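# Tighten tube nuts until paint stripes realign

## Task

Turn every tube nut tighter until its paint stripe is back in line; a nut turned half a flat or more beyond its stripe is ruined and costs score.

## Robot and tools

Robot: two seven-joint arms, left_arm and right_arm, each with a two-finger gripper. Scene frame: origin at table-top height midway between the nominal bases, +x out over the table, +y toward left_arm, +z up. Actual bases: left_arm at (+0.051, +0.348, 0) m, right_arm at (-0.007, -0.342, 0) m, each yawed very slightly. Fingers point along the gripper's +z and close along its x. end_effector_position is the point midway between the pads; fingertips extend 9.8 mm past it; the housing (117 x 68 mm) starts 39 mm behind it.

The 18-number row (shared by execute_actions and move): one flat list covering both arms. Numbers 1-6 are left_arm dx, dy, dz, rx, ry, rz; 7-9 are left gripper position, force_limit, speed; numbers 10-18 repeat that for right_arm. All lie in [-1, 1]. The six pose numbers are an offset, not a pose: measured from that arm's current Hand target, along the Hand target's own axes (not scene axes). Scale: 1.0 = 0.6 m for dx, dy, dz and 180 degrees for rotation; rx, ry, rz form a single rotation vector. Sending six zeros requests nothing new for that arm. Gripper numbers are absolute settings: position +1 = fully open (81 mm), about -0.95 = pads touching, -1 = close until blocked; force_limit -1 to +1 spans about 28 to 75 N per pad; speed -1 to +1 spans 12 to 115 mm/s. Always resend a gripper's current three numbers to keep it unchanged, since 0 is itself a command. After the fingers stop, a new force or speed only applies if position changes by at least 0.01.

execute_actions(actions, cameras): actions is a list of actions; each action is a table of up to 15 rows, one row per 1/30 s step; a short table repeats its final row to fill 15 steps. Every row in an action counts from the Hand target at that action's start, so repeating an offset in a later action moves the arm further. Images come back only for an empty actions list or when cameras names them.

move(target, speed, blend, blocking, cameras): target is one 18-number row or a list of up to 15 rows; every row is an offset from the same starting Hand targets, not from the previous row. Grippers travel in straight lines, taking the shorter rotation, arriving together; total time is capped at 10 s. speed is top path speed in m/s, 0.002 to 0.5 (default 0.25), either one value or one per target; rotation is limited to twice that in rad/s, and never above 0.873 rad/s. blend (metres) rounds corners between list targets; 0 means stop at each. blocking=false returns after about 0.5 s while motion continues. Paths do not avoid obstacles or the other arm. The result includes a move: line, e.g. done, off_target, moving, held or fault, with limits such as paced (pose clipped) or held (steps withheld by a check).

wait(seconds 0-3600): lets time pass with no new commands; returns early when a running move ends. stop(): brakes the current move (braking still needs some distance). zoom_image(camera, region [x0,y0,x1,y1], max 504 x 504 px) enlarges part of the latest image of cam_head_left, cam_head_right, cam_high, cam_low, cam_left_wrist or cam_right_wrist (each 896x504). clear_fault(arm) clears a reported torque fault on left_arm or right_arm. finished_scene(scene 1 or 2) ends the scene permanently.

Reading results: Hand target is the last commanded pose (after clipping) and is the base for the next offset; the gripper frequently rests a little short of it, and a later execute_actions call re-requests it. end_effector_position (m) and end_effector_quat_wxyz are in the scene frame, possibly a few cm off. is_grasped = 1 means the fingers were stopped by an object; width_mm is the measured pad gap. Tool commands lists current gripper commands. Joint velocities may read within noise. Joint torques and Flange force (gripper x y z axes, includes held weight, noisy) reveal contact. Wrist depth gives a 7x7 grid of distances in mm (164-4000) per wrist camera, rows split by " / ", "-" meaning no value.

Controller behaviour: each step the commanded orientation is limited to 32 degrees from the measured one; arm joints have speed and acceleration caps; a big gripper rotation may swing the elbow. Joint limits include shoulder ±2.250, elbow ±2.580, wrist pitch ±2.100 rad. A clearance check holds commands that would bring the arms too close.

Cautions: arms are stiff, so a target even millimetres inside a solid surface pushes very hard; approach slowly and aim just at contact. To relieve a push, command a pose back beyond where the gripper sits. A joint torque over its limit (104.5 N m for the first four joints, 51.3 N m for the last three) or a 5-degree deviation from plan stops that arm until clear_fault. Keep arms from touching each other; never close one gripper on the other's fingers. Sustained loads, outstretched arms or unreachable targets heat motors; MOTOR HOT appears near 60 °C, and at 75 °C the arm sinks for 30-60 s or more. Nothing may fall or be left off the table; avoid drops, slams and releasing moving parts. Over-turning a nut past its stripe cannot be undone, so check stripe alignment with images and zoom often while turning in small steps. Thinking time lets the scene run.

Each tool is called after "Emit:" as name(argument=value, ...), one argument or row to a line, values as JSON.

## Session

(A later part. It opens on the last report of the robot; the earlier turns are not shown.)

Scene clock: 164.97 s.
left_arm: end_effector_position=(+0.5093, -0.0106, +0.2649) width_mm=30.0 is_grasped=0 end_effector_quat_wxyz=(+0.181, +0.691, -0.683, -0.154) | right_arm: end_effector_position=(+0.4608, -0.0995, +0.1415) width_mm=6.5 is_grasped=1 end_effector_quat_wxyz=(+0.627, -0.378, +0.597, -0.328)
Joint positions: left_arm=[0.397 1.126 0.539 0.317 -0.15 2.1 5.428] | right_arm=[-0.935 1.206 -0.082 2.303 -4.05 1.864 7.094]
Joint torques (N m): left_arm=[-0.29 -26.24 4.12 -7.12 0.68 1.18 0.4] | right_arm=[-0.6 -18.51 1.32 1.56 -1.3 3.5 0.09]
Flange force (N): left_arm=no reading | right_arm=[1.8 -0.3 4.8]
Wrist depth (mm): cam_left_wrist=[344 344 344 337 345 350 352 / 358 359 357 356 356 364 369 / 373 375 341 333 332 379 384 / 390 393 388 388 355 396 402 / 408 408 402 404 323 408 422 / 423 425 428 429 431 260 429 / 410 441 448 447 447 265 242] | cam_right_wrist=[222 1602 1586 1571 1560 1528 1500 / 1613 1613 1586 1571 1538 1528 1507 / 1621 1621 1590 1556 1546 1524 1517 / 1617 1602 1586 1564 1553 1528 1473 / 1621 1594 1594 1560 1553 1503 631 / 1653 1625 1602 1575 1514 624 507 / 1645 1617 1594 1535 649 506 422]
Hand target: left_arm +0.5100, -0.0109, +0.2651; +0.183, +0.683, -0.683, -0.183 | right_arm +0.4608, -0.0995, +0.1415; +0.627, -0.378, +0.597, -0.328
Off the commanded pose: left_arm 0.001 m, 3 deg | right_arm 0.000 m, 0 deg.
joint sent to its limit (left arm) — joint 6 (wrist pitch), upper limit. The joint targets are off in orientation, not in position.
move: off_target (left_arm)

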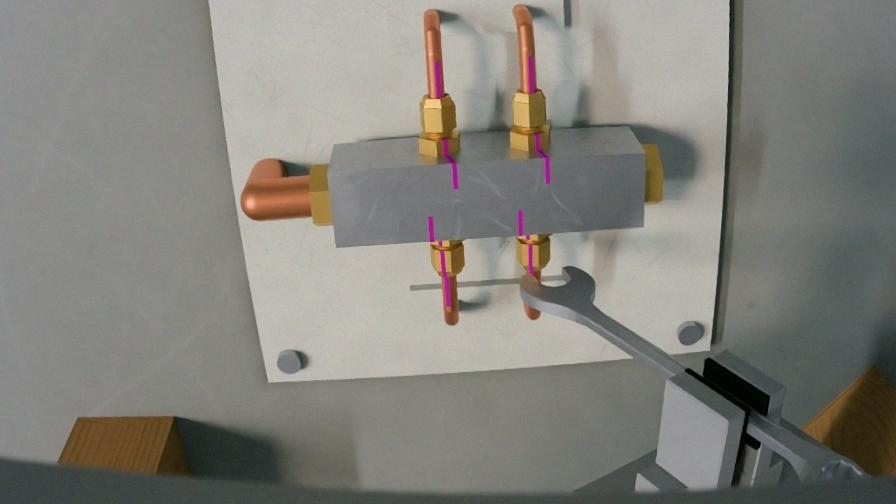

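Emit:
execute_actions(
  actions=[
    [[0,0,0,0.0144,0.0127,0,-0.23,0,0.5,0,0,0,0,0,0,-0.98,1,-0.7]],
  ],
  cameras=["cam_left_wrist"],
)

Emit:
zoom_image(
  camera="cam_left_wrist",
  region=[400, 60, 480, 170],
)

Emit:
zoom_image(
  camera="cam_left_wrist",
  region=[490, 60, 570, 170],
)

Scene clock: 166.53 s.
left_arm: end_effector_position=(+0.5099, -0.0109, +0.2651) width_mm=30.0 is_grasped=0 end_effector_quat_wxyz=(+0.181, +0.691, -0.683, -0.153) | right_arm: end_effector_position=(+0.4608, -0.0995, +0.1415) width_mm=6.5 is_grasped=1 end_effector_quat_wxyz=(+0.627, -0.378, +0.597, -0.328)
Joint positions: left_arm=[0.397 1.127 0.541 0.315 -0.152 2.1 5.428] | right_arm=[-0.935 1.206 -0.082 2.303 -4.05 1.864 7.094]
Joint torques (N m): left_arm=[-0.29 -26.26 4.18 -7.08 0.68 1.18 0.35] | right_arm=[-0.56 -18.51 1.34 1.56 -1.32 3.51 0.09]
Wrist depth (mm): cam_left_wrist=[344 346 344 337 347 350 354 / 357 360 358 356 354 364 369 / 373 375 341 334 334 379 384 / 391 392 388 388 358 395 403 / 408 406 401 405 324 413 422 / 423 424 428 430 432 261 434 / 412 441 446 451 443 266 279] | cam_right_wrist=[222 1586 1556 1542 1542 1528 1497 / 1602 1590 1586 1556 1549 1524 1503 / 1609 1602 1582 1564 1542 1535 1528 / 1637 1609 1602 1579 1546 1531 1470 / 1617 1637 1598 1575 1567 1483 630 / 1649 1629 1613 1571 1510 626 508 / 1641 1629 1579 1556 649 505 422]
Hand target: left_arm +0.5100, -0.0109, +0.2651; +0.181, +0.691, -0.683, -0.154 | right_arm +0.4608, -0.0995, +0.1415; +0.627, -0.378, +0.597, -0.328
Off the commanded pose: left_arm 0.000 m, 0 deg | right_arm 0.000 m, 0 deg.
joint sent to its limit (left arm) — joint 6 (wrist pitch), upper limit. The joint targets still meet the commanded pose.

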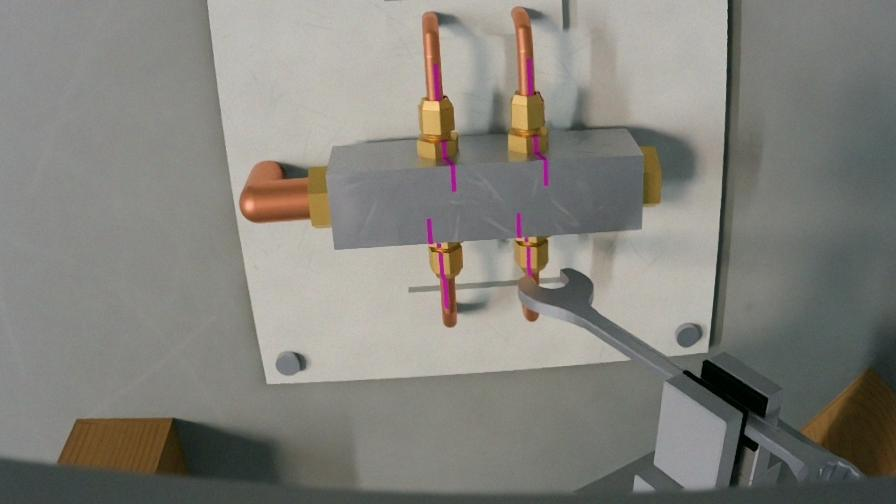

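Scaled by 4.582 from the camera's image (finer frame: 1280x720).

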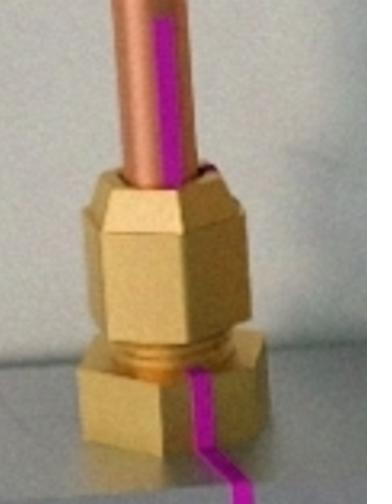

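Scaled by 4.582 from the camera's image (finer frame: 1280x720).

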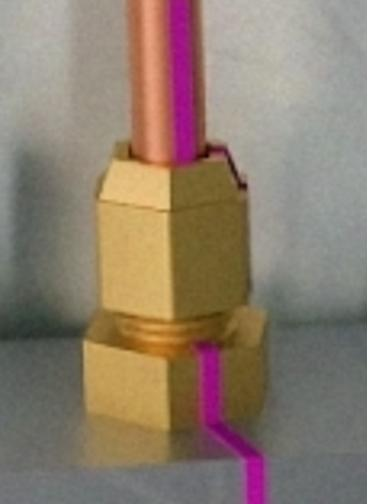

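Emit:
move(
  target=[
    [0,0,0,0,0,0,-0.23,0,0.5,-0.0166,-0.0289,0,0,0,0,-0.98,1,-0.7],
    [0,0,0,0,0,0,-0.23,0,0.5,-0.0676,0.0004,0.0983,0,0,-0.0106,-0.98,1,-0.7],
    [0,0,0,0,0,0,-0.23,0,0.5,-0.0518,0.028,0.0983,0,0,-0.0106,-0.98,1,-0.7],
  ],
  speed=[0.08,0.1,0.05],
  blend=[0.008,0.004,0],
  cameras=["cam_left_wrist"],
)

Emit:
zoom_image(
  camera="cam_left_wrist",
  region=[380, 40, 520, 180],
)

Scene clock: 170.67 s.
left_arm: end_effector_position=(+0.5099, -0.0109, +0.2651) width_mm=30.0 is_grasped=0 end_effector_quat_wxyz=(+0.181, +0.691, -0.683, -0.153) | right_arm: end_effector_position=(+0.5167, -0.0594, +0.1426) width_mm=6.5 is_grasped=1 end_effector_quat_wxyz=(+0.621, -0.388, +0.591, -0.339)
Joint positions: left_arm=[0.396 1.127 0.546 0.315 -0.156 2.1 5.429] | right_arm=[-0.906 1.156 -0.035 2.109 -3.962 1.679 7.296]
Joint torques (N m): left_arm=[-0.17 -26.33 4.1 -7.15 0.79 1.14 0.36] | right_arm=[-0.56 -20.47 1.49 -0.86 -0.74 3.6 0.09]
Flange force (N): left_arm=no reading | right_arm=[1.6 -0.3 3.7]
Wrist depth (mm): cam_left_wrist=[344 346 345 339 345 350 354 / 356 360 358 356 355 364 369 / 374 374 343 332 329 378 384 / 392 393 389 388 229 223 404 / 406 407 402 401 235 233 419 / 425 423 423 249 236 239 404 / 413 440 448 230 221 241 388] | cam_right_wrist=[- 1528 1524 1493 1493 1460 1445 / 1553 1546 1528 1510 1483 1477 1448 / 1560 1531 1538 1510 1487 1473 1454 / 1567 1556 1535 1514 1500 1477 1420 / 1586 1560 1521 1517 1514 1464 656 / 1582 1564 1528 1531 1457 628 522 / 1586 1575 1542 1470 660 516 434]
Hand target: left_arm +0.5100, -0.0109, +0.2651; +0.181, +0.691, -0.683, -0.154 | right_arm +0.5167, -0.0594, +0.1425; +0.621, -0.388, +0.591, -0.339
Off the commanded pose: left_arm 0.000 m, 0 deg | right_arm 0.000 m, 0 deg.
joint sent to its limit (left arm) — joint 6 (wrist pitch), upper limit. The joint targets still meet the commanded pose.
move: done

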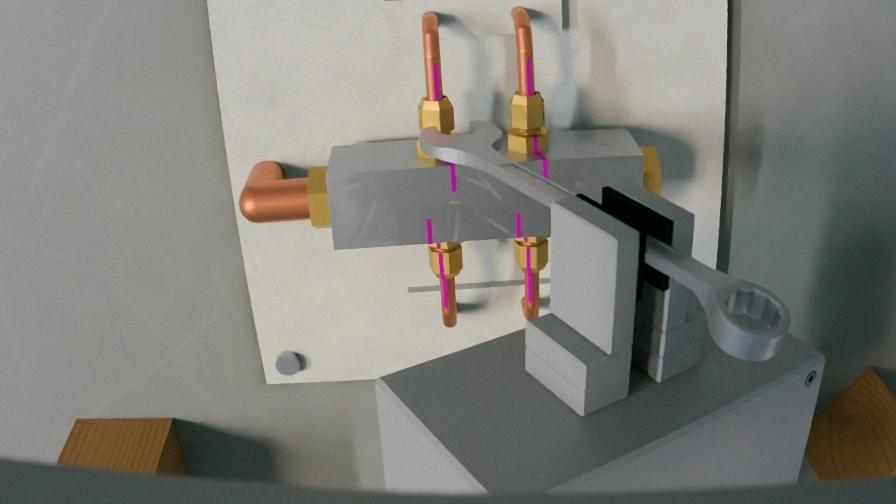

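Scaled by 3.600 from the camera's image (finer frame: 1280x720).

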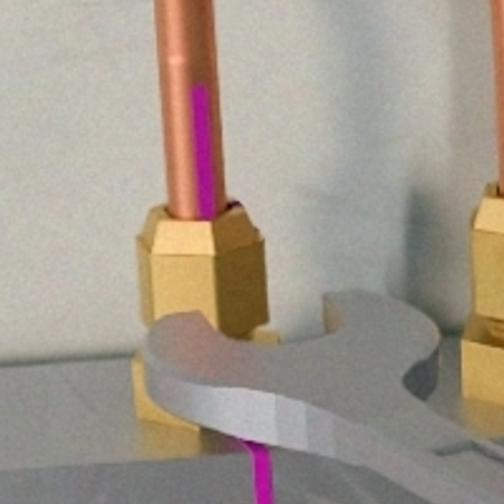

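Emit:
move(
  target=[
    [0,0,0,0,0,0,-0.23,0,0.5,0.0043,0.0161,0,0,0,0,-0.98,1,-0.7],
  ],
  speed=0.04,
)

Emit:
move(
  target=[
    [0,0,0,0,0,0,-0.23,0,0.5,0.0013,0.0048,0,0,0,0,-0.98,1,-0.7],
  ],
  speed=0.02,
  cameras=["cam_left_wrist"],
)

Emit:
zoom_image(
  camera="cam_left_wrist",
  region=[380, 40, 520, 180],
)

Scene clock: 172.50 s.
left_arm: end_effector_position=(+0.5099, -0.0109, +0.2651) width_mm=30.0 is_grasped=0 end_effector_quat_wxyz=(+0.181, +0.691, -0.683, -0.153) | right_arm: end_effector_position=(+0.5166, -0.0572, +0.1328) width_mm=6.5 is_grasped=1 end_effector_quat_wxyz=(+0.621, -0.388, +0.591, -0.339)
Joint positions: left_arm=[0.396 1.127 0.547 0.315 -0.157 2.1 5.43] | right_arm=[-0.909 1.182 -0.037 2.091 -3.966 1.686 7.291]
Joint torques (N m): left_arm=[-0.17 -26.3 4.45 -7.13 0.7 1.16 0.43] | right_arm=[-0.55 -20.6 1.49 -0.7 -0.77 3.59 0.09]
Flange force (N): left_arm=no reading | right_arm=[1.5 -0.1 3.9]
Wrist depth (mm): cam_left_wrist=[344 345 346 339 347 350 353 / 358 359 357 355 355 363 369 / 374 375 341 331 272 377 385 / 390 393 389 363 238 227 401 / 408 407 400 374 249 248 420 / 424 426 416 250 244 249 421 / 412 441 448 234 227 257 395] | cam_right_wrist=[1575 1528 1517 1503 1487 1473 1454 / 1564 1549 1521 1507 1497 1477 1460 / 1564 1542 1517 1503 1493 1487 1448 / 1582 1553 1538 1510 1507 1490 1420 / 1571 1542 1546 1521 1507 1464 629 / 1582 1582 1538 1531 1467 607 496 / 1582 1567 1487 1473 627 490 411]
Hand target: left_arm +0.5100, -0.0109, +0.2651; +0.181, +0.691, -0.683, -0.154 | right_arm +0.5166, -0.0572, +0.1328; +0.621, -0.388, +0.591, -0.339
Off the commanded pose: left_arm 0.000 m, 0 deg | right_arm 0.000 m, 0 deg.
joint sent to its limit (left arm) — joint 6 (wrist pitch), upper limit. The joint targets still meet the commanded pose.
move: done

Scene clock: 173.00 s.
left_arm: end_effector_position=(+0.5099, -0.0109, +0.2650) width_mm=30.0 is_grasped=0 end_effector_quat_wxyz=(+0.181, +0.691, -0.683, -0.153) | right_arm: end_effector_position=(+0.5165, -0.0565, +0.1299) width_mm=6.5 is_grasped=1 end_effector_quat_wxyz=(+0.621, -0.388, +0.591, -0.339)
Joint positions: left_arm=[0.396 1.127 0.548 0.315 -0.158 2.1 5.43] | right_arm=[-0.909 1.189 -0.038 2.086 -3.967 1.688 7.29]
Joint torques (N m): left_arm=[-0.22 -26.3 4.55 -7.15 0.91 1.17 0.4] | right_arm=[-0.57 -20.67 1.52 -0.73 -0.78 3.59 0.09]
Flange force (N): left_arm=no reading | right_arm=[1.7 -0.1 3.8]
Wrist depth (mm): cam_left_wrist=[344 346 345 338 345 350 353 / 357 360 357 354 356 363 370 / 373 375 341 332 267 377 384 / 389 392 388 356 246 228 401 / 407 408 402 283 251 257 419 / 424 425 414 250 246 253 423 / 412 441 447 239 229 263 400] | cam_right_wrist=[1571 1524 1535 1503 1487 1480 1448 / 1549 1546 1528 1514 1493 1470 1464 / 1571 1546 1531 1524 1497 1467 1457 / 1560 1564 1528 1528 1497 1483 1423 / 1590 1553 1542 1521 1521 1420 620 / 1575 1556 1521 1535 1470 598 488 / 1590 1556 1517 1487 604 482 406]
Hand target: left_arm +0.5100, -0.0109, +0.2651; +0.181, +0.691, -0.683, -0.154 | right_arm +0.5165, -0.0565, +0.1299; +0.621, -0.388, +0.591, -0.339
Off the commanded pose: left_arm 0.000 m, 0 deg | right_arm 0.000 m, 0 deg.
joint sent to its limit (left arm) — joint 6 (wrist pitch), upper limit. The joint targets still meet the commanded pose.
move: done

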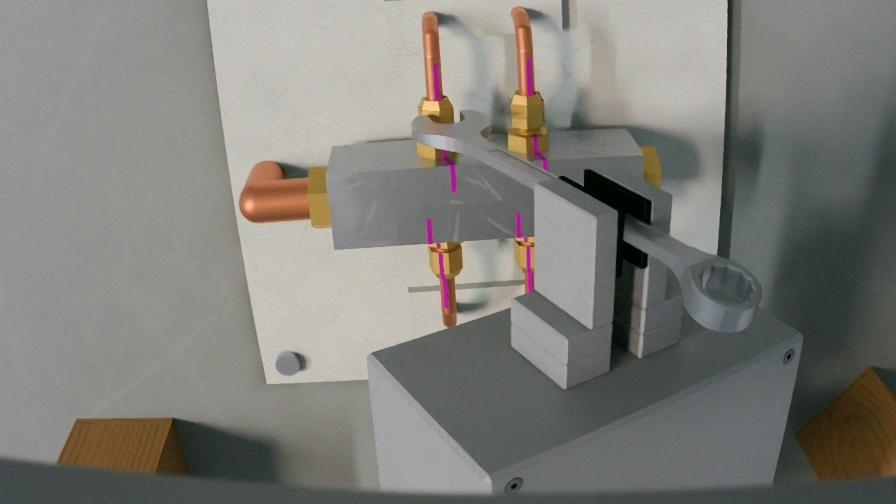

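Scaled by 3.600 from the camera's image (finer frame: 1280x720).

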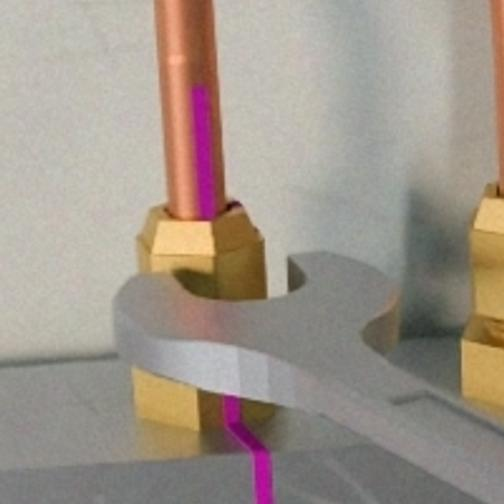

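Emit:
move(
  target=[
    [0,0,0,0,0,0,-0.23,0,0.5,0.0009,0.0032,0,0,0,0,-0.98,1,-0.7],
  ],
  speed=0.02,
)

Emit:
move(
  target=[
    [0,0,0,0,0,0,-0.23,0,0.5,0.0007,0.0024,0,0,0,0,-0.98,1,-0.7],
  ],
  speed=0.02,
)

Scene clock: 174.23 s.
left_arm: end_effector_position=(+0.5099, -0.0109, +0.2650) width_mm=30.0 is_grasped=0 end_effector_quat_wxyz=(+0.181, +0.691, -0.683, -0.153) | right_arm: end_effector_position=(+0.5165, -0.0561, +0.1279) width_mm=6.5 is_grasped=1 end_effector_quat_wxyz=(+0.621, -0.388, +0.591, -0.339)
Joint positions: left_arm=[0.396 1.127 0.549 0.315 -0.159 2.1 5.43] | right_arm=[-0.91 1.195 -0.038 2.082 -3.967 1.69 7.289]
Joint torques (N m): left_arm=[-0.15 -26.27 4.12 -7.08 0.79 1.17 0.34] | right_arm=[-0.56 -20.63 1.51 -0.71 -0.78 3.61 0.1]
Flange force (N): left_arm=no reading | right_arm=[1.5 -0.3 3.8]
Wrist depth (mm): cam_left_wrist=[345 345 344 338 346 350 354 / 358 360 359 354 355 364 368 / 372 376 342 331 256 378 384 / 390 393 388 357 247 232 402 / 407 407 402 275 252 260 419 / 423 425 414 250 247 253 425 / 412 440 447 240 233 267 401] | cam_right_wrist=[1546 1538 1517 1493 1487 1460 1438 / 1560 1535 1531 1514 1480 1480 1464 / 1567 1535 1531 1514 1500 1487 1460 / 1564 1553 1538 1517 1500 1483 1414 / 1567 1560 1549 1514 1507 1460 613 / 1579 1556 1546 1524 1467 596 482 / 1598 1575 1503 1480 597 478 401]
Hand target: left_arm +0.5100, -0.0109, +0.2651; +0.181, +0.691, -0.683, -0.154 | right_arm +0.5165, -0.0561, +0.1279; +0.621, -0.388, +0.591, -0.339
Off the commanded pose: left_arm 0.000 m, 0 deg | right_arm 0.000 m, 0 deg.
joint sent to its limit (left arm) — joint 6 (wrist pitch), upper limit. The joint targets still meet the commanded pose.
move: done

Scene clock: 174.73 s.
left_arm: end_effector_position=(+0.5099, -0.0109, +0.2650) width_mm=30.0 is_grasped=0 end_effector_quat_wxyz=(+0.181, +0.691, -0.683, -0.153) | right_arm: end_effector_position=(+0.5164, -0.0557, +0.1265) width_mm=6.5 is_grasped=1 end_effector_quat_wxyz=(+0.621, -0.388, +0.591, -0.339)
Joint positions: left_arm=[0.396 1.127 0.55 0.315 -0.159 2.1 5.43] | right_arm=[-0.91 1.198 -0.038 2.08 -3.968 1.691 7.288]
Joint torques (N m): left_arm=[-0.25 -26.3 4.01 -7.07 0.7 1.16 0.46] | right_arm=[0.68 -18.6 1.83 0.51 -1.43 2.73 0.42]
Flange force (N): left_arm=no reading | right_arm=[-1.8 -1.6 3.9]
Wrist depth (mm): cam_left_wrist=[343 346 344 340 345 351 353 / 358 360 358 353 356 363 369 / 372 373 341 332 252 379 384 / 390 393 388 355 246 222 400 / 408 408 402 276 254 261 418 / 424 422 415 250 247 254 428 / 411 439 448 240 235 270 399] | cam_right_wrist=[1556 1528 1517 1503 1490 1467 1454 / 1564 1542 1517 1493 1500 1467 1454 / 1556 1549 1531 1524 1493 1483 1454 / 1582 1564 1546 1538 1507 1490 1417 / 1575 1549 1542 1517 1503 1464 608 / 1594 1560 1538 1531 1464 591 481 / 1586 1579 1549 1473 595 475 399]
Hand target: left_arm +0.5100, -0.0109, +0.2651; +0.181, +0.691, -0.683, -0.154 | right_arm +0.5164, -0.0558, +0.1265; +0.621, -0.388, +0.591, -0.339
Off the commanded pose: left_arm 0.000 m, 0 deg | right_arm 0.000 m, 0 deg.
joint sent to its limit (left arm) — joint 6 (wrist pitch), upper limit. The joint targets still meet the commanded pose.
move: done

Emit:
move(
  target=[
    [0,0,0,0,0,0,-0.23,0,0.5,-0.0009,0,0,0,0,0,-0.98,1,-0.7],
  ],
  speed=0.02,
)

Emit:
move(
  target=[
    [0,0,0,0,0,0,-0.23,0,0.5,0.0004,0.0016,0,0,0,0,-0.98,1,-0.7],
  ],
  speed=0.02,
)

Scene clock: 175.50 s.
left_arm: end_effector_position=(+0.5099, -0.0109, +0.2651) width_mm=30.0 is_grasped=0 end_effector_quat_wxyz=(+0.181, +0.691, -0.683, -0.153) | right_arm: end_effector_position=(+0.5164, -0.0553, +0.1267) width_mm=6.5 is_grasped=1 end_effector_quat_wxyz=(+0.621, -0.388, +0.591, -0.339)
Joint positions: left_arm=[0.396 1.127 0.551 0.315 -0.16 2.1 5.43] | right_arm=[-0.911 1.198 -0.038 2.079 -3.969 1.69 7.289]
Joint torques (N m): left_arm=[-0.22 -26.22 3.82 -7.06 0.87 1.14 0.38] | right_arm=[0 -20.07 1.72 -0.25 -1.09 3.33 0.2]
Flange force (N): left_arm=no reading | right_arm=[0.3 -0.3 3.9]
Wrist depth (mm): cam_left_wrist=[345 346 344 339 347 349 353 / 357 359 358 354 354 364 369 / 373 375 341 331 251 378 384 / 392 393 389 355 246 229 401 / 407 408 401 275 254 261 420 / 424 425 413 249 247 254 429 / 413 439 448 239 235 268 399] | cam_right_wrist=[1564 1546 1528 1507 1493 1467 1454 / 1560 1546 1542 1497 1500 1477 1454 / 1579 1556 1531 1503 1490 1473 1454 / 1579 1542 1542 1517 1490 1467 1426 / 1579 1556 1549 1524 1510 1460 610 / 1560 1564 1542 1514 1460 591 481 / 1586 1575 1517 1480 595 475 400]
Hand target: left_arm +0.5100, -0.0109, +0.2651; +0.181, +0.691, -0.683, -0.154 | right_arm +0.5164, -0.0553, +0.1267; +0.621, -0.388, +0.591, -0.339
Off the commanded pose: left_arm 0.000 m, 0 deg | right_arm 0.000 m, 0 deg.
joint sent to its limit (left arm) — joint 6 (wrist pitch), upper limit. The joint targets still meet the commanded pose.
move: done

Scene clock: 176.00 s.
left_arm: end_effector_position=(+0.5099, -0.0109, +0.2650) width_mm=30.0 is_grasped=0 end_effector_quat_wxyz=(+0.181, +0.691, -0.683, -0.153) | right_arm: end_effector_position=(+0.5164, -0.0550, +0.1258) width_mm=6.5 is_grasped=1 end_effector_quat_wxyz=(+0.621, -0.388, +0.591, -0.339)
Joint positions: left_arm=[0.396 1.128 0.552 0.315 -0.161 2.1 5.43] | right_arm=[-0.911 1.2 -0.039 2.077 -3.969 1.69 7.289]
Joint torques (N m): left_arm=[-0.24 -26.26 3.45 -7.08 0.6 1.14 0.41] | right_arm=[0.29 -20.14 1.95 -0.2 -1.22 3.39 0.22]
Flange force (N): left_arm=no reading | right_arm=[0.0 0.1 3.7]
Wrist depth (mm): cam_left_wrist=[344 346 346 338 346 350 354 / 357 359 358 353 355 364 369 / 373 375 341 332 252 378 385 / 390 394 389 354 246 230 401 / 408 408 401 275 256 261 420 / 424 423 416 249 247 256 433 / 412 439 445 240 237 270 400] | cam_right_wrist=[1564 1553 1514 1493 1477 1464 1451 / 1567 1549 1535 1503 1490 1480 1470 / 1564 1549 1535 1517 1507 1497 1451 / 1567 1549 1535 1514 1500 1470 1420 / 1582 1553 1549 1531 1507 1445 606 / 1582 1556 1549 1524 1464 587 478 / 1590 1567 1503 1480 591 470 397]
Hand target: left_arm +0.5100, -0.0109, +0.2651; +0.181, +0.691, -0.683, -0.154 | right_arm +0.5164, -0.0550, +0.1258; +0.621, -0.388, +0.591, -0.339
Off the commanded pose: left_arm 0.000 m, 0 deg | right_arm 0.000 m, 0 deg.
joint sent to its limit (left arm) — joint 6 (wrist pitch), upper limit. The joint targets still meet the commanded pose.
move: done

Emit:
move(
  target=[
    [0,0,0,0,0,0,-0.23,0,0.5,0.0001,0.0024,0,0,0,0,-0.98,1,-0.7],
  ],
  speed=0.02,
)

Emit:
move(
  target=[
    [0,0,0,0,0,0,-0.23,0,0.5,0.0005,0.0024,0,0,0,0,-0.98,1,-0.7],
  ],
  speed=0.02,
  cameras=["cam_left_wrist"],
)

Emit:
zoom_image(
  camera="cam_left_wrist",
  region=[380, 40, 520, 180],
)

Scene clock: 177.10 s.
left_arm: end_effector_position=(+0.5099, -0.0109, +0.2650) width_mm=30.0 is_grasped=0 end_effector_quat_wxyz=(+0.181, +0.691, -0.683, -0.153) | right_arm: end_effector_position=(+0.5163, -0.0544, +0.1245) width_mm=6.5 is_grasped=1 end_effector_quat_wxyz=(+0.621, -0.388, +0.591, -0.339)
Joint positions: left_arm=[0.396 1.128 0.552 0.315 -0.161 2.1 5.431] | right_arm=[-0.912 1.203 -0.039 2.074 -3.97 1.691 7.289]
Joint torques (N m): left_arm=[-0.23 -26.22 4.69 -7.14 0.61 1.15 0.4] | right_arm=[-0.48 -20.66 1.54 -0.66 -0.84 3.57 0.11]
Flange force (N): left_arm=no reading | right_arm=[1.5 -0.2 3.8]
Wrist depth (mm): cam_left_wrist=[344 346 344 339 346 350 353 / 358 360 358 354 355 364 368 / 372 374 341 332 251 379 386 / 390 392 388 356 248 223 401 / 409 407 400 274 257 263 420 / 424 424 415 249 247 258 431 / 411 438 443 240 239 273 401] | cam_right_wrist=[1549 1542 1528 1493 1477 1464 1457 / 1575 1538 1528 1500 1487 1473 1448 / 1582 1556 1528 1503 1493 1480 1464 / 1556 1564 1535 1507 1500 1470 1417 / 1575 1556 1542 1535 1510 1448 599 / 1590 1564 1549 1514 1460 584 473 / 1571 1564 1493 1477 587 469 394]
Hand target: left_arm +0.5100, -0.0110, +0.2651; +0.181, +0.691, -0.683, -0.154 | right_arm +0.5163, -0.0544, +0.1245; +0.621, -0.388, +0.591, -0.339
Off the commanded pose: left_arm 0.000 m, 0 deg | right_arm 0.000 m, 0 deg.
joint sent to its limit (left arm) — joint 6 (wrist pitch), upper limit. The joint targets still meet the commanded pose.
move: done

Scene clock: 177.60 s.
left_arm: end_effector_position=(+0.5099, -0.0109, +0.2651) width_mm=30.0 is_grasped=0 end_effector_quat_wxyz=(+0.181, +0.691, -0.683, -0.153) | right_arm: end_effector_position=(+0.5163, -0.0540, +0.1231) width_mm=6.5 is_grasped=1 end_effector_quat_wxyz=(+0.621, -0.388, +0.591, -0.339)
Joint positions: left_arm=[0.396 1.128 0.553 0.315 -0.162 2.1 5.431] | right_arm=[-0.912 1.207 -0.04 2.071 -3.97 1.692 7.289]
Joint torques (N m): left_arm=[-0.22 -26.31 4.21 -7.09 0.64 1.15 0.44] | right_arm=[-0.54 -20.72 1.52 -0.7 -0.79 3.6 0.08]
Flange force (N): left_arm=no reading | right_arm=[1.5 -0.2 3.8]
Wrist depth (mm): cam_left_wrist=[344 346 344 338 345 350 354 / 358 360 357 354 354 364 369 / 372 374 341 332 251 379 385 / 390 393 389 355 249 223 401 / 407 408 402 275 260 267 418 / 424 424 415 249 248 261 433 / 412 440 444 241 242 274 401] | cam_right_wrist=[1556 1542 1524 1510 1487 1454 1445 / 1549 1542 1528 1507 1490 1470 1451 / 1564 1535 1535 1514 1500 1480 1460 / 1571 1546 1535 1517 1483 1480 1408 / 1586 1564 1528 1517 1507 1448 598 / 1575 1560 1535 1517 1457 579 470 / 1598 1556 1487 1473 584 459 391]
Hand target: left_arm +0.5100, -0.0109, +0.2651; +0.181, +0.691, -0.683, -0.154 | right_arm +0.5163, -0.0540, +0.1230; +0.621, -0.388, +0.591, -0.339
Off the commanded pose: left_arm 0.000 m, 0 deg | right_arm 0.000 m, 0 deg.
joint sent to its limit (left arm) — joint 6 (wrist pitch), upper limit. The joint targets still meet the commanded pose.
move: done

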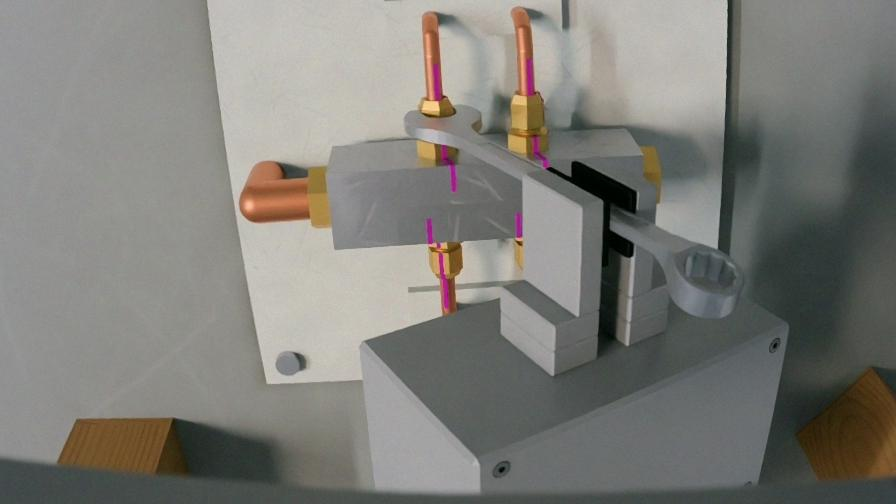

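Scaled by 3.600 from the camera's image (finer frame: 1280x720).

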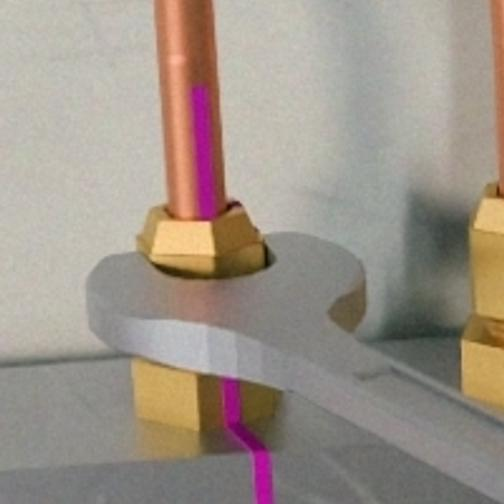

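Emit:
move(
  target=[
    [0,0,0,0,0,0,-0.23,0,0.5,0.0008,0.0032,0,0,0,0,-0.98,1,-0.7],
  ],
  speed=0.02,
)

Emit:
move(
  target=[
    [0,0,0,0,0,0,-0.23,0,0.5,0.0008,0.0032,0,0,0,0,-0.98,1,-0.7],
  ],
  speed=0.02,
)

Scene clock: 178.43 s.
left_arm: end_effector_position=(+0.5099, -0.0109, +0.2651) width_mm=30.0 is_grasped=0 end_effector_quat_wxyz=(+0.181, +0.691, -0.683, -0.153) | right_arm: end_effector_position=(+0.5163, -0.0535, +0.1211) width_mm=6.5 is_grasped=1 end_effector_quat_wxyz=(+0.621, -0.388, +0.591, -0.339)
Joint positions: left_arm=[0.396 1.128 0.553 0.315 -0.162 2.1 5.431] | right_arm=[-0.913 1.212 -0.04 2.068 -3.971 1.693 7.288]
Joint torques (N m): left_arm=[-0.22 -26.28 4.55 -7.08 0.6 1.17 0.4] | right_arm=[-0.58 -20.74 1.51 -0.68 -0.78 3.59 0.07]
Flange force (N): left_arm=no reading | right_arm=[1.5 -0.2 3.8]
Wrist depth (mm): cam_left_wrist=[344 347 344 338 345 350 354 / 357 360 358 353 356 364 370 / 372 375 341 331 251 378 384 / 390 393 388 356 255 226 400 / 407 406 401 275 260 269 420 / 423 424 416 249 247 265 433 / 412 441 447 242 245 278 403] | cam_right_wrist=[1579 1535 1538 1507 1487 1464 1454 / 1567 1546 1517 1507 1480 1470 1448 / 1567 1542 1546 1503 1497 1480 1451 / 1564 1553 1538 1507 1497 1477 1420 / 1571 1549 1524 1521 1514 1448 593 / 1586 1564 1531 1528 1490 573 465 / 1602 1594 1500 1467 578 456 384]
Hand target: left_arm +0.5100, -0.0109, +0.2651; +0.181, +0.691, -0.683, -0.154 | right_arm +0.5163, -0.0535, +0.1211; +0.621, -0.388, +0.591, -0.339
Off the commanded pose: left_arm 0.000 m, 0 deg | right_arm 0.000 m, 0 deg.
joint sent to its limit (left arm) — joint 6 (wrist pitch), upper limit. The joint targets still meet the commanded pose.
move: done

Scene clock: 178.93 s.
left_arm: end_effector_position=(+0.5099, -0.0109, +0.2650) width_mm=30.0 is_grasped=0 end_effector_quat_wxyz=(+0.181, +0.691, -0.683, -0.153) | right_arm: end_effector_position=(+0.5162, -0.0530, +0.1192) width_mm=6.5 is_grasped=1 end_effector_quat_wxyz=(+0.621, -0.388, +0.591, -0.339)
Joint positions: left_arm=[0.396 1.128 0.554 0.315 -0.163 2.1 5.431] | right_arm=[-0.914 1.217 -0.04 2.064 -3.972 1.694 7.287]
Joint torques (N m): left_arm=[-0.16 -26.25 4.26 -7.17 0.61 1.12 0.4] | right_arm=[-0.64 -20.86 1.49 -0.69 -0.74 3.59 0.08]
Flange force (N): left_arm=no reading | right_arm=[1.7 -0.1 3.8]
Wrist depth (mm): cam_left_wrist=[344 346 344 339 345 350 354 / 359 358 358 354 354 364 369 / 373 374 340 332 258 378 384 / 390 393 387 356 256 225 400 / 408 406 401 275 262 269 419 / 423 424 415 250 248 267 431 / 413 441 448 243 249 281 402] | cam_right_wrist=[1556 1542 1521 1514 1480 1470 1457 / 1560 1542 1514 1517 1500 1480 1464 / 1567 1549 1524 1510 1497 1480 1460 / 1564 1542 1524 1507 1500 1467 1417 / 1567 1546 1538 1531 1507 1445 585 / 1571 1553 1542 1521 1503 577 460 / 1582 1567 1507 1473 571 451 380]
Hand target: left_arm +0.5100, -0.0109, +0.2651; +0.181, +0.691, -0.683, -0.154 | right_arm +0.5162, -0.0530, +0.1192; +0.621, -0.388, +0.591, -0.339
Off the commanded pose: left_arm 0.000 m, 0 deg | right_arm 0.000 m, 0 deg.
joint sent to its limit (left arm) — joint 6 (wrist pitch), upper limit. The joint targets still meet the commanded pose.
move: done

Emit:
move(
  target=[
    [0,0,0,0,0,0,-0.23,0,0.5,-0.02705,0.00347,0,0,0,-0.0556,-0.98,1,-0.7],
    [0,0,0,0,0,0,-0.23,0,0.5,-0.05308,0.0116,0,0,0,-0.1111,-0.98,1,-0.7],
    [0,0,0,0,0,0,-0.23,0,0.5,-0.0773,0.0241,0,0,0,-0.1667,-0.98,1,-0.7],
    [0,0,0,0,0,0,-0.23,0,0.5,-0.0990,0.04065,0,0,0,-0.2222,-0.98,1,-0.7],
  ],
  speed=0.05,
  blend=0.002,
  cameras=["cam_left_wrist"],
)

Scene clock: 187.20 s.
left_arm: end_effector_position=(+0.5099, -0.0109, +0.2651) width_mm=30.0 is_grasped=0 end_effector_quat_wxyz=(+0.181, +0.691, -0.683, -0.153) | right_arm: end_effector_position=(+0.5110, +0.0106, +0.1256) width_mm=6.5 is_grasped=1 end_effector_quat_wxyz=(-0.468, +0.567, -0.422, +0.531)
Joint positions: left_arm=[0.395 1.128 0.557 0.315 -0.165 2.1 5.432] | right_arm=[-1.116 1.199 0.086 1.929 -4.121 1.497 8.03]
Joint torques (N m): left_arm=[-0.22 -26.26 4.15 -7.07 0.7 1.15 0.42] | right_arm=[-4.51 -25.06 3.31 -4.71 2.04 5.27 1.11]
Flange force (N): left_arm=no reading | right_arm=[8.0 7.7 0.5]
Wrist depth (mm): cam_left_wrist=[343 347 344 339 345 350 353 / 357 360 358 354 355 363 370 / 373 374 339 332 335 379 384 / 389 391 238 355 391 395 405 / 407 402 217 266 282 413 422 / 423 251 251 243 256 434 433 / 413 258 250 241 240 456 409] | cam_right_wrist=[1598 1567 1556 1531 1510 1490 1467 / 1602 1564 1535 1538 1503 1497 1473 / 1571 1567 1546 1524 1490 1487 1457 / 1575 1567 1535 1531 1507 1490 1467 / 1531 1542 1535 1528 1503 1480 1457 / 658 725 1477 1470 1500 1470 1464 / 494 548 639 694 1454 1432 1480]
Hand target: left_arm +0.5100, -0.0109, +0.2651; +0.181, +0.691, -0.683, -0.154 | right_arm +0.5110, +0.0106, +0.1256; -0.468, +0.567, -0.422, +0.531
Off the commanded pose: left_arm 0.000 m, 0 deg | right_arm 0.000 m, 0 deg.
joint sent to its limit (left arm) — joint 6 (wrist pitch), upper limit. The joint targets still meet the commanded pose.
move: done

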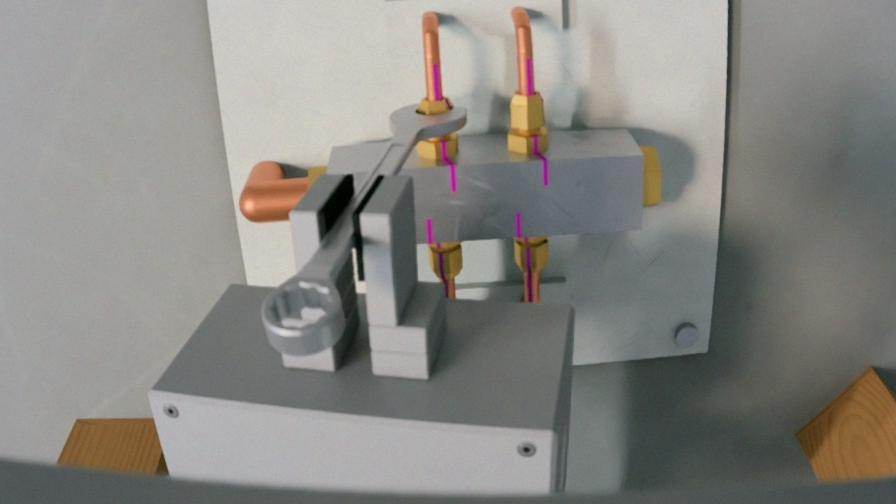

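Emit:
move(
  target=[
    [0,0,0,0,0,0,-0.23,0,0.5,-0.02705,0.0040,0,0,0,-0.0556,-0.98,1,-0.7],
    [0,0,0,0,0,0,-0.23,0,0.5,-0.05308,0.0124,0,0,0,-0.1111,-0.98,1,-0.7],
    [0,0,0,0,0,0,-0.23,0,0.5,-0.0630,0.0174,0,0,0,-0.1333,-0.98,1,-0.7],
  ],
  speed=0.05,
  blend=0.002,
  cameras=["cam_left_wrist"],
)

Emit:
zoom_image(
  camera="cam_left_wrist",
  region=[380, 40, 520, 180],
)

Scene clock: 192.17 s.
left_arm: end_effector_position=(+0.5099, -0.0109, +0.2651) width_mm=30.0 is_grasped=0 end_effector_quat_wxyz=(+0.181, +0.691, -0.683, -0.153) | right_arm: end_effector_position=(+0.5081, +0.0453, +0.1076) width_mm=6.5 is_grasped=1 end_effector_quat_wxyz=(-0.347, +0.642, -0.295, +0.616)
Joint positions: left_arm=[0.395 1.128 0.558 0.315 -0.166 2.1 5.432] | right_arm=[-1.21 1.255 0.153 1.817 -4.203 1.409 8.474]
Joint torques (N m): left_arm=[-0.22 -26.37 4.16 -7.05 0.7 1.14 0.43] | right_arm=[-8.96 -16.82 -2.53 -5.98 5.86 -0.34 1.59]
Flange force (N): left_arm=no reading | right_arm=[24.6 0.8 -4.8]
Wrist depth (mm): cam_left_wrist=[343 346 344 339 346 350 354 / 358 360 357 354 355 363 369 / 373 369 330 334 334 378 383 / 387 253 275 388 389 394 405 / 404 275 267 295 407 412 422 / 422 263 251 271 431 436 433 / 414 283 243 285 454 457 409] | cam_right_wrist=[1602 1582 1571 1553 1528 1510 1500 / 1579 1567 1564 1531 1535 1514 1500 / 718 1564 1538 1542 1517 1507 1490 / 536 1487 1535 1538 1524 1493 1497 / 446 593 1524 1521 1510 1490 1470 / 368 465 1460 1477 1503 1477 1473 / 314 395 507 713 1497 1490 1473]
Hand target: left_arm +0.5100, -0.0109, +0.2651; +0.181, +0.691, -0.683, -0.154 | right_arm +0.5081, +0.0453, +0.1076; -0.347, +0.642, -0.295, +0.616
Off the commanded pose: left_arm 0.000 m, 0 deg | right_arm 0.000 m, 0 deg.
joint sent to its limit (left arm) — joint 6 (wrist pitch), upper limit. The joint targets still meet the commanded pose.
move: done

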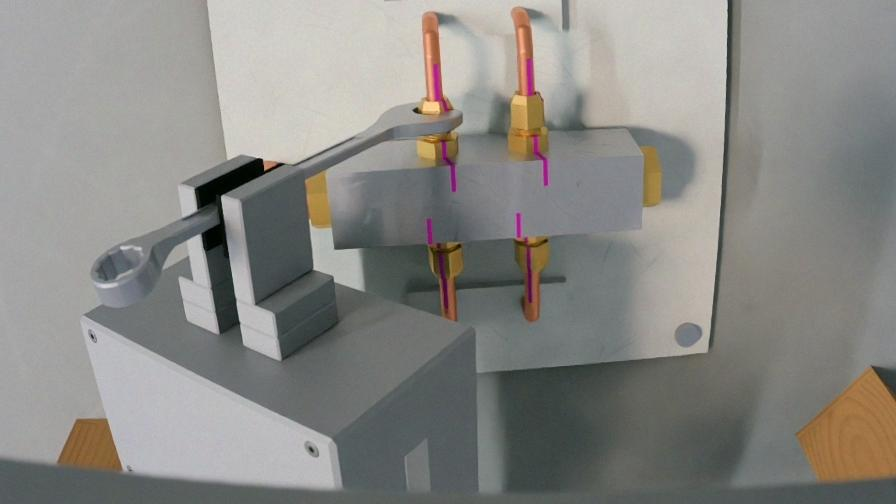

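Scaled by 3.600 from the camera's image (finer frame: 1280x720).

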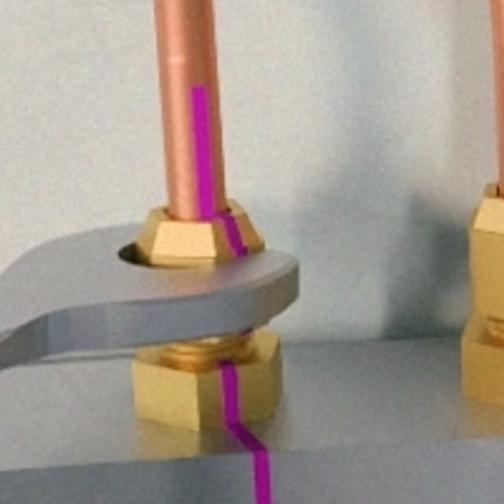

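Emit:
move(
  target=[
    [0,0,0,0,0,0,-0.23,0,0.5,0.00819,-0.0001,0,0,0,0.0167,-0.98,1,-0.7],
    [0,0,0,0,0,0,-0.23,0,0.5,-0.0001,-0.0392,0,0,0,0.0167,-0.98,1,-0.7],
    [0,0,0,0,0,0,-0.23,0,0.5,0.0989,-0.0173,0,0,0,0.1833,-0.98,1,-0.7],
    [0,0,0,0,0,0,-0.23,0,0.5,0.1595,0.0617,0,0,0,0.3472,-0.98,1,-0.7],
  ],
  speed=[0.04,0.06,0.12,0.12],
  blend=[0,0.002,0.01,0],
  cameras=["cam_left_wrist"],
)

Emit:
zoom_image(
  camera="cam_left_wrist",
  region=[380, 40, 520, 180],
)

Scene clock: 199.63 s.
left_arm: end_effector_position=(+0.5099, -0.0109, +0.2650) width_mm=30.0 is_grasped=0 end_effector_quat_wxyz=(+0.181, +0.691, -0.683, -0.153) | right_arm: end_effector_position=(+0.5162, -0.0535, +0.1338) width_mm=6.5 is_grasped=1 end_effector_quat_wxyz=(+0.617, -0.396, +0.585, -0.347)
Joint positions: left_arm=[0.395 1.128 0.558 0.315 -0.166 2.1 5.432] | right_arm=[-0.925 1.178 -0.025 2.085 -3.976 1.671 7.315]
Joint torques (N m): left_arm=[-0.31 -26.27 4.11 -7.1 0.66 1.14 0.41] | right_arm=[-0.6 -20.61 1.66 -0.81 -0.8 3.58 0.09]
Flange force (N): left_arm=no reading | right_arm=[1.6 -0.2 3.8]
Wrist depth (mm): cam_left_wrist=[344 346 345 338 346 350 354 / 358 360 358 355 354 365 370 / 374 375 341 332 266 379 384 / 390 393 390 355 233 236 403 / 406 407 402 376 246 205 419 / 424 425 413 248 242 250 424 / 412 439 442 229 228 258 397] | cam_right_wrist=[1556 1521 1524 1500 1477 1473 1460 / 1553 1546 1538 1497 1487 1477 1467 / 1567 1567 1535 1503 1493 1477 1467 / 1575 1556 1538 1514 1503 1490 1417 / 1575 1556 1531 1517 1510 1460 666 / 1586 1567 1535 1517 1467 619 511 / 1582 1571 1497 1490 637 502 424]
Hand target: left_arm +0.5100, -0.0109, +0.2651; +0.181, +0.691, -0.683, -0.154 | right_arm +0.5163, -0.0536, +0.1338; +0.617, -0.396, +0.585, -0.347
Off the commanded pose: left_arm 0.000 m, 0 deg | right_arm 0.000 m, 0 deg.
joint sent to its limit (left arm) — joint 6 (wrist pitch), upper limit. The joint targets still meet the commanded pose.
move: done

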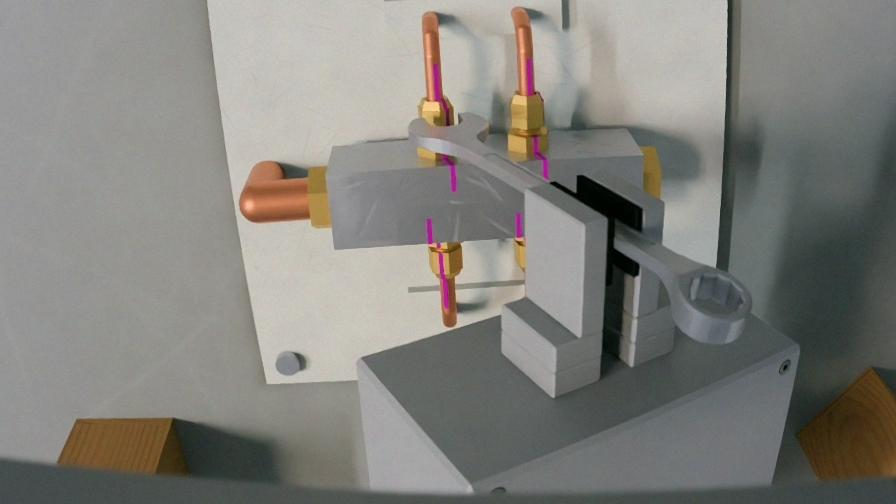

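Scaled by 3.600 from the camera's image (finer frame: 1280x720).

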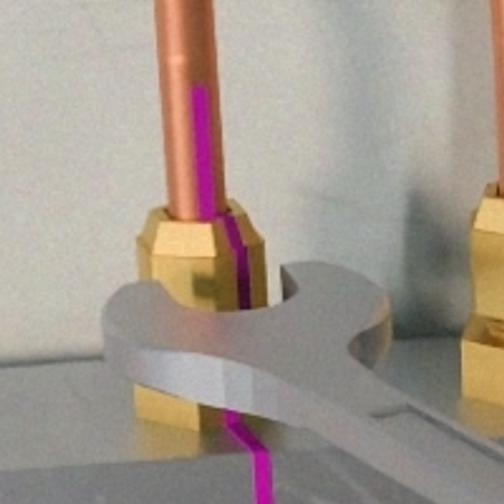

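Emit:
move(
  target=[
    [0,0,0,0,0,0,-0.23,0,0.5,0.0017,0.0064,0,0,0,0,-0.98,1,-0.7],
  ],
  speed=0.03,
)

Emit:
move(
  target=[
    [0,0,0,0,0,0,-0.23,0,0.5,0.0009,0.0032,0,0,0,0,-0.98,1,-0.7],
  ],
  speed=0.02,
)

Emit:
move(
  target=[
    [0,0,0,0,0,0,-0.23,0,0.5,0.0004,0.0016,0,0,0,0,-0.98,1,-0.7],
  ],
  speed=0.02,
)

Scene clock: 200.70 s.
left_arm: end_effector_position=(+0.5099, -0.0109, +0.2650) width_mm=30.0 is_grasped=0 end_effector_quat_wxyz=(+0.181, +0.691, -0.683, -0.153) | right_arm: end_effector_position=(+0.5162, -0.0528, +0.1299) width_mm=6.5 is_grasped=1 end_effector_quat_wxyz=(+0.617, -0.396, +0.585, -0.347)
Joint positions: left_arm=[0.395 1.128 0.558 0.315 -0.166 2.1 5.432] | right_arm=[-0.926 1.189 -0.026 2.078 -3.978 1.674 7.313]
Joint torques (N m): left_arm=[-0.2 -26.24 4.14 -7.13 0.68 1.11 0.4] | right_arm=[-0.55 -20.67 1.64 -0.75 -0.78 3.58 0.08]
Flange force (N): left_arm=no reading | right_arm=[1.5 -0.1 3.8]
Wrist depth (mm): cam_left_wrist=[344 346 345 339 345 350 355 / 358 361 358 354 355 364 368 / 375 375 340 332 268 378 385 / 390 393 389 356 238 231 404 / 409 406 402 275 252 260 419 / 425 425 415 249 246 254 429 / 412 440 444 230 233 266 398] | cam_right_wrist=[1560 1560 1531 1500 1487 1460 1454 / 1564 1542 1531 1497 1500 1480 1448 / 1571 1542 1542 1510 1497 1487 1473 / 1564 1549 1524 1517 1497 1493 1411 / 1582 1538 1549 1510 1503 1435 641 / 1590 1560 1542 1514 1467 612 502 / 1582 1575 1493 1487 625 488 413]
Hand target: left_arm +0.5100, -0.0109, +0.2651; +0.181, +0.691, -0.683, -0.154 | right_arm +0.5162, -0.0528, +0.1299; +0.617, -0.396, +0.585, -0.347
Off the commanded pose: left_arm 0.000 m, 0 deg | right_arm 0.000 m, 0 deg.
joint sent to its limit (left arm) — joint 6 (wrist pitch), upper limit. The joint targets still meet the commanded pose.
move: done

Scene clock: 201.20 s.
left_arm: end_effector_position=(+0.5099, -0.0109, +0.2650) width_mm=30.0 is_grasped=0 end_effector_quat_wxyz=(+0.181, +0.691, -0.683, -0.153) | right_arm: end_effector_position=(+0.5162, -0.0524, +0.1279) width_mm=6.5 is_grasped=1 end_effector_quat_wxyz=(+0.617, -0.396, +0.585, -0.347)
Joint positions: left_arm=[0.395 1.128 0.558 0.315 -0.166 2.1 5.432] | right_arm=[-0.926 1.194 -0.026 2.075 -3.978 1.675 7.312]
Joint torques (N m): left_arm=[-0.23 -26.24 4.13 -7.05 0.71 1.13 0.41] | right_arm=[-0.58 -20.68 1.64 -0.74 -0.78 3.58 0.06]
Flange force (N): left_arm=no reading | right_arm=[1.5 -0.2 3.8]
Wrist depth (mm): cam_left_wrist=[344 347 345 339 345 351 355 / 359 360 358 354 355 364 368 / 374 375 340 331 251 379 385 / 389 393 389 357 241 223 402 / 408 408 400 275 253 260 419 / 424 424 414 250 247 254 433 / 411 440 442 230 236 267 400] | cam_right_wrist=[1571 1553 1528 1507 1483 1467 1448 / 1560 1542 1524 1507 1493 1483 1460 / 1575 1535 1538 1517 1483 1470 1451 / 1575 1549 1535 1514 1503 1487 1414 / 1586 1549 1546 1524 1500 1457 636 / 1590 1560 1546 1524 1460 606 498 / 1575 1564 1480 1477 619 483 409]
Hand target: left_arm +0.5100, -0.0109, +0.2651; +0.181, +0.691, -0.683, -0.154 | right_arm +0.5162, -0.0524, +0.1279; +0.617, -0.396, +0.585, -0.347
Off the commanded pose: left_arm 0.000 m, 0 deg | right_arm 0.000 m, 0 deg.
joint sent to its limit (left arm) — joint 6 (wrist pitch), upper limit. The joint targets still meet the commanded pose.
move: done

Scene clock: 201.70 s.
left_arm: end_effector_position=(+0.5099, -0.0109, +0.2650) width_mm=30.0 is_grasped=0 end_effector_quat_wxyz=(+0.181, +0.691, -0.683, -0.153) | right_arm: end_effector_position=(+0.5161, -0.0522, +0.1270) width_mm=6.5 is_grasped=1 end_effector_quat_wxyz=(+0.617, -0.396, +0.585, -0.347)
Joint positions: left_arm=[0.395 1.128 0.558 0.315 -0.166 2.1 5.432] | right_arm=[-0.926 1.196 -0.026 2.073 -3.978 1.676 7.312]
Joint torques (N m): left_arm=[-0.22 -26.25 4.09 -7.03 0.66 1.16 0.38] | right_arm=[-0.56 -20.7 1.63 -0.75 -0.78 3.59 0.07]
Flange force (N): left_arm=no reading | right_arm=[1.5 -0.2 3.8]
Wrist depth (mm): cam_left_wrist=[343 345 344 339 345 350 354 / 358 359 357 354 356 365 369 / 373 375 341 332 252 379 385 / 390 393 389 356 248 224 401 / 407 407 402 274 254 260 419 / 426 425 413 249 247 255 433 / 412 439 444 231 238 269 402] | cam_right_wrist=[1564 1528 1521 1507 1470 1477 1460 / 1553 1531 1531 1521 1483 1473 1457 / 1579 1553 1542 1510 1477 1483 1460 / 1553 1560 1531 1514 1521 1483 1423 / 1586 1560 1535 1514 1507 1432 633 / 1582 1567 1556 1531 1460 603 494 / 1582 1567 1480 1483 596 480 406]
Hand target: left_arm +0.5100, -0.0109, +0.2651; +0.181, +0.691, -0.683, -0.154 | right_arm +0.5161, -0.0522, +0.1270; +0.617, -0.396, +0.585, -0.347
Off the commanded pose: left_arm 0.000 m, 0 deg | right_arm 0.000 m, 0 deg.
joint sent to its limit (left arm) — joint 6 (wrist pitch), upper limit. The joint targets still meet the commanded pose.
move: done

Emit:
move(
  target=[
    [0,0,0,0,0,0,-0.23,0,0.5,0.0007,0.0027,0,0,0,0,-0.98,1,-0.7],
  ],
  speed=0.02,
)

Emit:
move(
  target=[
    [0,0,0,0,0,0,-0.23,0,0.5,0.0007,0.0027,0,0,0,0,-0.98,1,-0.7],
  ],
  speed=0.02,
)

Scene clock: 202.57 s.
left_arm: end_effector_position=(+0.5099, -0.0109, +0.2650) width_mm=30.0 is_grasped=0 end_effector_quat_wxyz=(+0.181, +0.691, -0.683, -0.153) | right_arm: end_effector_position=(+0.5161, -0.0518, +0.1253) width_mm=6.5 is_grasped=1 end_effector_quat_wxyz=(+0.617, -0.396, +0.585, -0.347)
Joint positions: left_arm=[0.395 1.128 0.558 0.315 -0.166 2.1 5.432] | right_arm=[-0.927 1.201 -0.027 2.07 -3.979 1.677 7.311]
Joint torques (N m): left_arm=[-0.28 -26.29 4.11 -7.03 0.67 1.13 0.38] | right_arm=[-0.54 -20.75 1.65 -0.76 -0.78 3.61 0.08]
Flange force (N): left_arm=no reading | right_arm=[1.5 -0.1 3.7]
Wrist depth (mm): cam_left_wrist=[345 346 344 338 347 350 354 / 358 361 357 353 355 364 368 / 372 374 341 331 253 378 385 / 389 393 388 364 251 224 401 / 408 407 400 274 254 262 419 / 423 424 411 249 247 258 433 / 411 441 444 231 241 270 401] | cam_right_wrist=[1553 1524 1517 1507 1483 1467 1451 / 1560 1542 1538 1507 1487 1473 1445 / 1567 1553 1528 1510 1490 1483 1441 / 1579 1560 1535 1514 1503 1477 1414 / 1567 1553 1535 1521 1503 1435 628 / 1594 1567 1546 1514 1454 598 491 / 1575 1575 1487 1483 589 477 403]
Hand target: left_arm +0.5100, -0.0109, +0.2651; +0.181, +0.691, -0.683, -0.154 | right_arm +0.5161, -0.0518, +0.1253; +0.617, -0.396, +0.585, -0.347
Off the commanded pose: left_arm 0.000 m, 0 deg | right_arm 0.000 m, 0 deg.
joint sent to its limit (left arm) — joint 6 (wrist pitch), upper limit. The joint targets still meet the commanded pose.
move: done

Scene clock: 203.07 s.
left_arm: end_effector_position=(+0.5099, -0.0109, +0.2650) width_mm=30.0 is_grasped=0 end_effector_quat_wxyz=(+0.181, +0.691, -0.683, -0.153) | right_arm: end_effector_position=(+0.5161, -0.0514, +0.1237) width_mm=6.5 is_grasped=1 end_effector_quat_wxyz=(+0.617, -0.396, +0.585, -0.347)
Joint positions: left_arm=[0.395 1.128 0.558 0.315 -0.166 2.1 5.432] | right_arm=[-0.927 1.205 -0.027 2.067 -3.98 1.678 7.31]
Joint torques (N m): left_arm=[-0.3 -26.27 4.13 -7.09 0.65 1.15 0.38] | right_arm=[-0.61 -20.77 1.63 -0.74 -0.77 3.61 0.06]
Flange force (N): left_arm=no reading | right_arm=[1.6 -0.1 3.8]
Wrist depth (mm): cam_left_wrist=[343 347 344 339 345 349 354 / 359 359 358 354 355 364 368 / 372 375 342 331 254 379 385 / 390 393 389 362 248 230 403 / 407 408 402 274 256 262 419 / 422 424 411 249 247 261 431 / 413 441 442 233 244 274 404] | cam_right_wrist=[1546 1542 1517 1500 1490 1454 1441 / 1549 1538 1528 1517 1490 1480 1451 / 1567 1560 1549 1503 1487 1483 1464 / 1582 1556 1535 1514 1507 1487 1414 / 1582 1567 1535 1514 1510 1451 624 / 1579 1571 1528 1514 1470 593 486 / 1609 1571 1500 1470 605 472 399]
Hand target: left_arm +0.5100, -0.0109, +0.2651; +0.181, +0.691, -0.683, -0.154 | right_arm +0.5161, -0.0515, +0.1237; +0.617, -0.396, +0.585, -0.347
Off the commanded pose: left_arm 0.000 m, 0 deg | right_arm 0.000 m, 0 deg.
joint sent to its limit (left arm) — joint 6 (wrist pitch), upper limit. The joint targets still meet the commanded pose.
move: done


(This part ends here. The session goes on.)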